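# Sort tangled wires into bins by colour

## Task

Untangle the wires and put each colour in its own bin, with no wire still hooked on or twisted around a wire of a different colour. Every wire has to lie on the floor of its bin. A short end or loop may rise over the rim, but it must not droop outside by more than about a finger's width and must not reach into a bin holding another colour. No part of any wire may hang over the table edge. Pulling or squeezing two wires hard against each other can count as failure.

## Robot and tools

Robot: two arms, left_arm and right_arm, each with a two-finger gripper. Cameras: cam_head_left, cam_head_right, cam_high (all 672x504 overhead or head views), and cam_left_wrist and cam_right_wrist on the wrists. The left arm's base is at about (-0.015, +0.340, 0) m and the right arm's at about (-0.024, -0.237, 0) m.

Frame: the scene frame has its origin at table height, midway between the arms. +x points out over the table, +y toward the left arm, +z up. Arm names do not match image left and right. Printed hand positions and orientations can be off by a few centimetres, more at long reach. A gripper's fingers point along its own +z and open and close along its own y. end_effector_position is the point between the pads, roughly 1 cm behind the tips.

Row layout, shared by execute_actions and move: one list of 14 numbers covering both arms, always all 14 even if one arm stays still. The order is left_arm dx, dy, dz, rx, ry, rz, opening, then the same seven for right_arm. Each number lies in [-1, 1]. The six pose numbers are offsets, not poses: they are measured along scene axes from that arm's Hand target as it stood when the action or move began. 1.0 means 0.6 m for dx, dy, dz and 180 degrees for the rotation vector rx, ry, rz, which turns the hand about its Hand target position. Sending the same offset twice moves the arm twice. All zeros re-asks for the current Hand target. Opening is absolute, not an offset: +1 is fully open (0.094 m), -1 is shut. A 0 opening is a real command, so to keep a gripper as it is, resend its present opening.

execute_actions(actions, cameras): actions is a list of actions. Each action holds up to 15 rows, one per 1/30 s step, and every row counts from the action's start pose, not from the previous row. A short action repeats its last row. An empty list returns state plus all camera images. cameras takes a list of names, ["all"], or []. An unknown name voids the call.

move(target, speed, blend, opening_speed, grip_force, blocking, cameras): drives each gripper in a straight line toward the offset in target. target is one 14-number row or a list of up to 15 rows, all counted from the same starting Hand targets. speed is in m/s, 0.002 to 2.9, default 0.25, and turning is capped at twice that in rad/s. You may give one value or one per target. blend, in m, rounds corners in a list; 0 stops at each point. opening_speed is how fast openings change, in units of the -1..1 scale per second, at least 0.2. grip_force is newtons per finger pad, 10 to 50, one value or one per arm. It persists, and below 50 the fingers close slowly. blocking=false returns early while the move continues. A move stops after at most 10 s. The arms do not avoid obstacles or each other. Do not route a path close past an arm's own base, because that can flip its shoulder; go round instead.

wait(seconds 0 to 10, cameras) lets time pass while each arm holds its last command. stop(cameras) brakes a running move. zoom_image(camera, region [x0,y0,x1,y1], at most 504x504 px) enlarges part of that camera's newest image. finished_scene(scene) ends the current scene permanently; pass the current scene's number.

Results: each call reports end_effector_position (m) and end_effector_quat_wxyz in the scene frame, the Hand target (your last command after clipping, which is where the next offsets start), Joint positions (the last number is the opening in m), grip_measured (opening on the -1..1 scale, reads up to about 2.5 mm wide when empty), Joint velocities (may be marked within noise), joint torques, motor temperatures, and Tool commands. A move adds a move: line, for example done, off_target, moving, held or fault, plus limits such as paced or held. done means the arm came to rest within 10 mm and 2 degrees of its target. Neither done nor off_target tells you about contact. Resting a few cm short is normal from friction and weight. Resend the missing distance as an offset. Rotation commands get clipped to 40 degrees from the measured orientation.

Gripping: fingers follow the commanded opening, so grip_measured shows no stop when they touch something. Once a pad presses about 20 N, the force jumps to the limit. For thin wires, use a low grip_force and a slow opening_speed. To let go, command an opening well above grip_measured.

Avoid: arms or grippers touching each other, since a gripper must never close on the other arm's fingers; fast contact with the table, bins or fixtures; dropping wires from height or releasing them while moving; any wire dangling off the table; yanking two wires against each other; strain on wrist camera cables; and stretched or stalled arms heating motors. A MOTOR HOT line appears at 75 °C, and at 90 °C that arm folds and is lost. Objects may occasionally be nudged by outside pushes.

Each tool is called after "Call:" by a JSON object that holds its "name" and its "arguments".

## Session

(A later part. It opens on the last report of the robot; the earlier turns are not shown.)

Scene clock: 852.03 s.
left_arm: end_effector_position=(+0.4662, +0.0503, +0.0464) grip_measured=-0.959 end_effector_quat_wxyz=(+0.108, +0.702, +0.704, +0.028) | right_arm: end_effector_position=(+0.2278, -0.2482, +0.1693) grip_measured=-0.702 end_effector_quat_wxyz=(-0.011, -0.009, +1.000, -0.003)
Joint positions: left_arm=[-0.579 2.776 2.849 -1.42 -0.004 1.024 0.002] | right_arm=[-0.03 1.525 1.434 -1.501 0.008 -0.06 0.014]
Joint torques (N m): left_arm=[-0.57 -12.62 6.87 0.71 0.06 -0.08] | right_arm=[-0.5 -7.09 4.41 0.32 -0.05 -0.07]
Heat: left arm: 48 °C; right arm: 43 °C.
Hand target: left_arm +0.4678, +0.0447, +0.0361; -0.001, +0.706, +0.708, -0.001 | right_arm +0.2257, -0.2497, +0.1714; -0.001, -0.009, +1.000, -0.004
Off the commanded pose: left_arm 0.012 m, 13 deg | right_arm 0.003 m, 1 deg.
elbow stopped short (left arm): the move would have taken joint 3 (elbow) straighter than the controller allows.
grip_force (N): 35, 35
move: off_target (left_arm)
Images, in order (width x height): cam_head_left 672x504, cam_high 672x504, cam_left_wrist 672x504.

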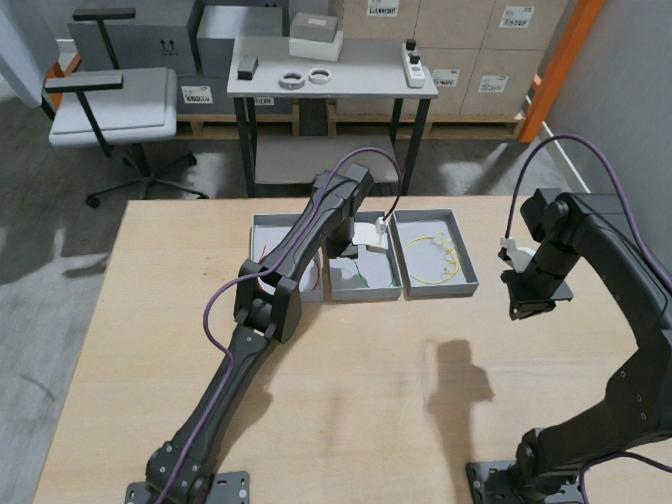

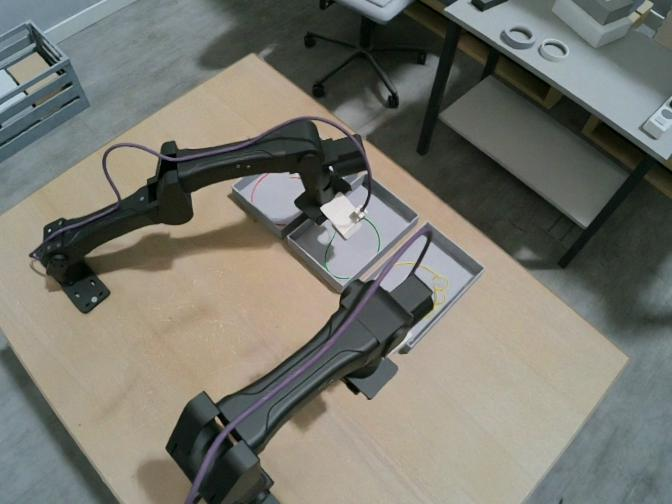

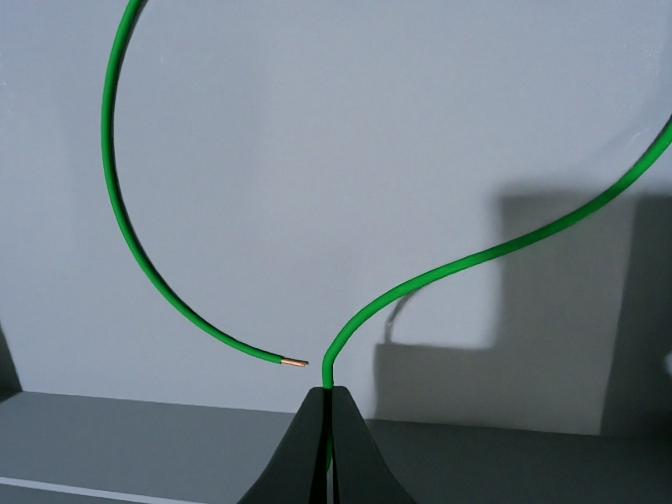

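Call:
{"name": "move", "arguments": {"target": [[0,-0.003,-0.02,0,0,0,-1,0,0,0,0,0,0,-0.7],[0,-0.003,-0.02,0,0,0,-0.65,0,0,0,0,0,0,-0.7],[0,0,0.06,0,0,0,-0.65,0,0,0,0,0,0,-0.7],[-0.02,0.03,0.25,0,0,0,-0.65,0,0,0,0,0,0,-0.7],[-0.4,0.35,0.28,0,0,0.3,-0.65,0,0,0,0,0,0,-0.7]], "speed": [0.06,0.06,0.06,0.1,0.25], "blend": [0,0,0.02,0.03,0], "opening_speed": 0.4, "cameras": ["cam_head_left","cam_high","cam_left_wrist"]}}

Call:
{"name": "zoom_image", "arguments": {"camera": "cam_high", "region": [200, 100, 500, 360]}}

Call:
{"name": "zoom_image", "arguments": {"camera": "cam_head_left", "region": [230, 180, 500, 320]}}

Scene clock: 873.00 s.
left_arm: end_effector_position=(+0.2320, +0.2530, +0.2043) grip_measured=-0.653 end_effector_quat_wxyz=(+0.032, +0.313, +0.949, +0.002) | right_arm: end_effector_position=(+0.2278, -0.2482, +0.1693) grip_measured=-0.702 end_effector_quat_wxyz=(-0.011, -0.009, +1.000, -0.003)
Joint positions: left_arm=[-0.38 1.513 1.563 -1.558 -0.005 0.292 0.016] | right_arm=[-0.03 1.525 1.434 -1.501 0.008 -0.06 0.014]
Joint torques (N m): left_arm=[0.24 -6.11 4.4 0.26 0.12 -0.07] | right_arm=[-0.5 -7.08 4.42 0.32 -0.05 -0.07]
Heat: left arm: 48 °C; right arm: 43 °C.
Hand target: left_arm +0.2278, +0.2547, +0.2042; -0.001, +0.307, +0.952, -0.001 | right_arm +0.2257, -0.2497, +0.1714; -0.001, -0.009, +1.000, -0.004
Off the commanded pose: left_arm 0.004 m, 4 deg | right_arm 0.003 m, 1 deg.
elbow stopped short (left arm): the move would have taken joint 3 (elbow) straighter than the controller allows.
joint sent to its limit (left arm) — joint 4 (wrist pitch), lower limit. The joint targets are off in orientation, not in position.
grip_force (N): 35, 35
move: off_target (left_arm); target 2's new opening was sent with left_arm's hand 0.013 m and 12 deg from that target
Images, in order (width x height): cam_head_left 672x504, cam_high 672x504, cam_left_wrist 672x504.

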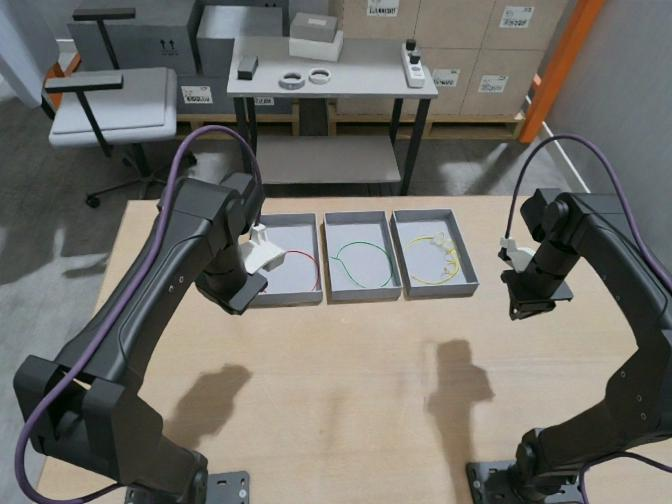

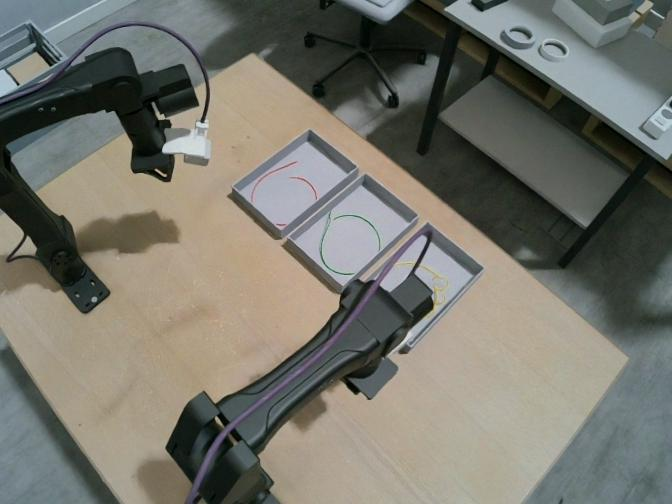

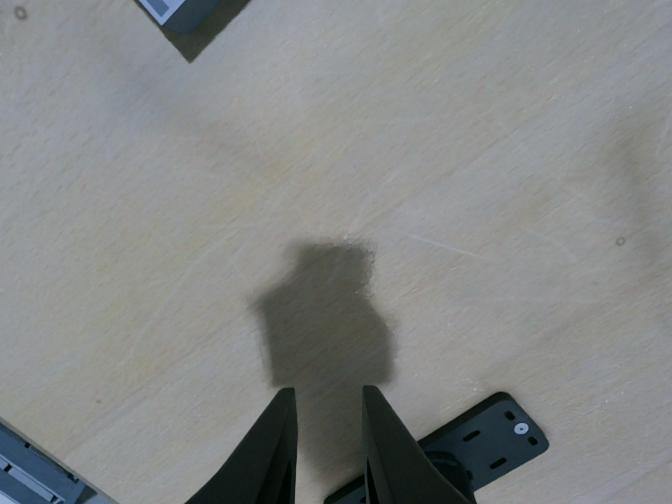

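Scaled by 1.680 from the camera's 672x504 image, which has a finer 960x720 frame.

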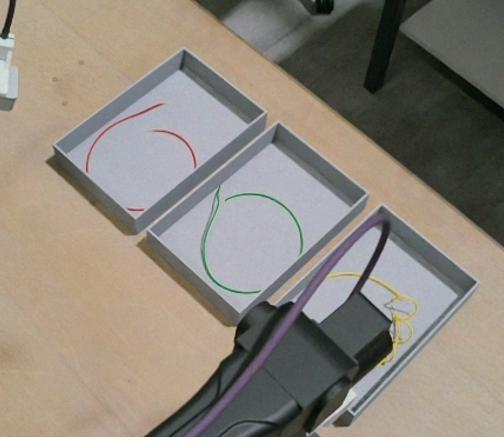

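Scaled by 1.867 from the camera's 672x504 image, which has a finer 960x720 frame.

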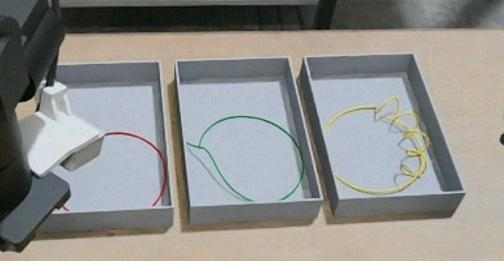

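All sorted.

Call:
{"name": "finished_scene", "arguments": {"scene": 2}}

The scene is finished: the task was done.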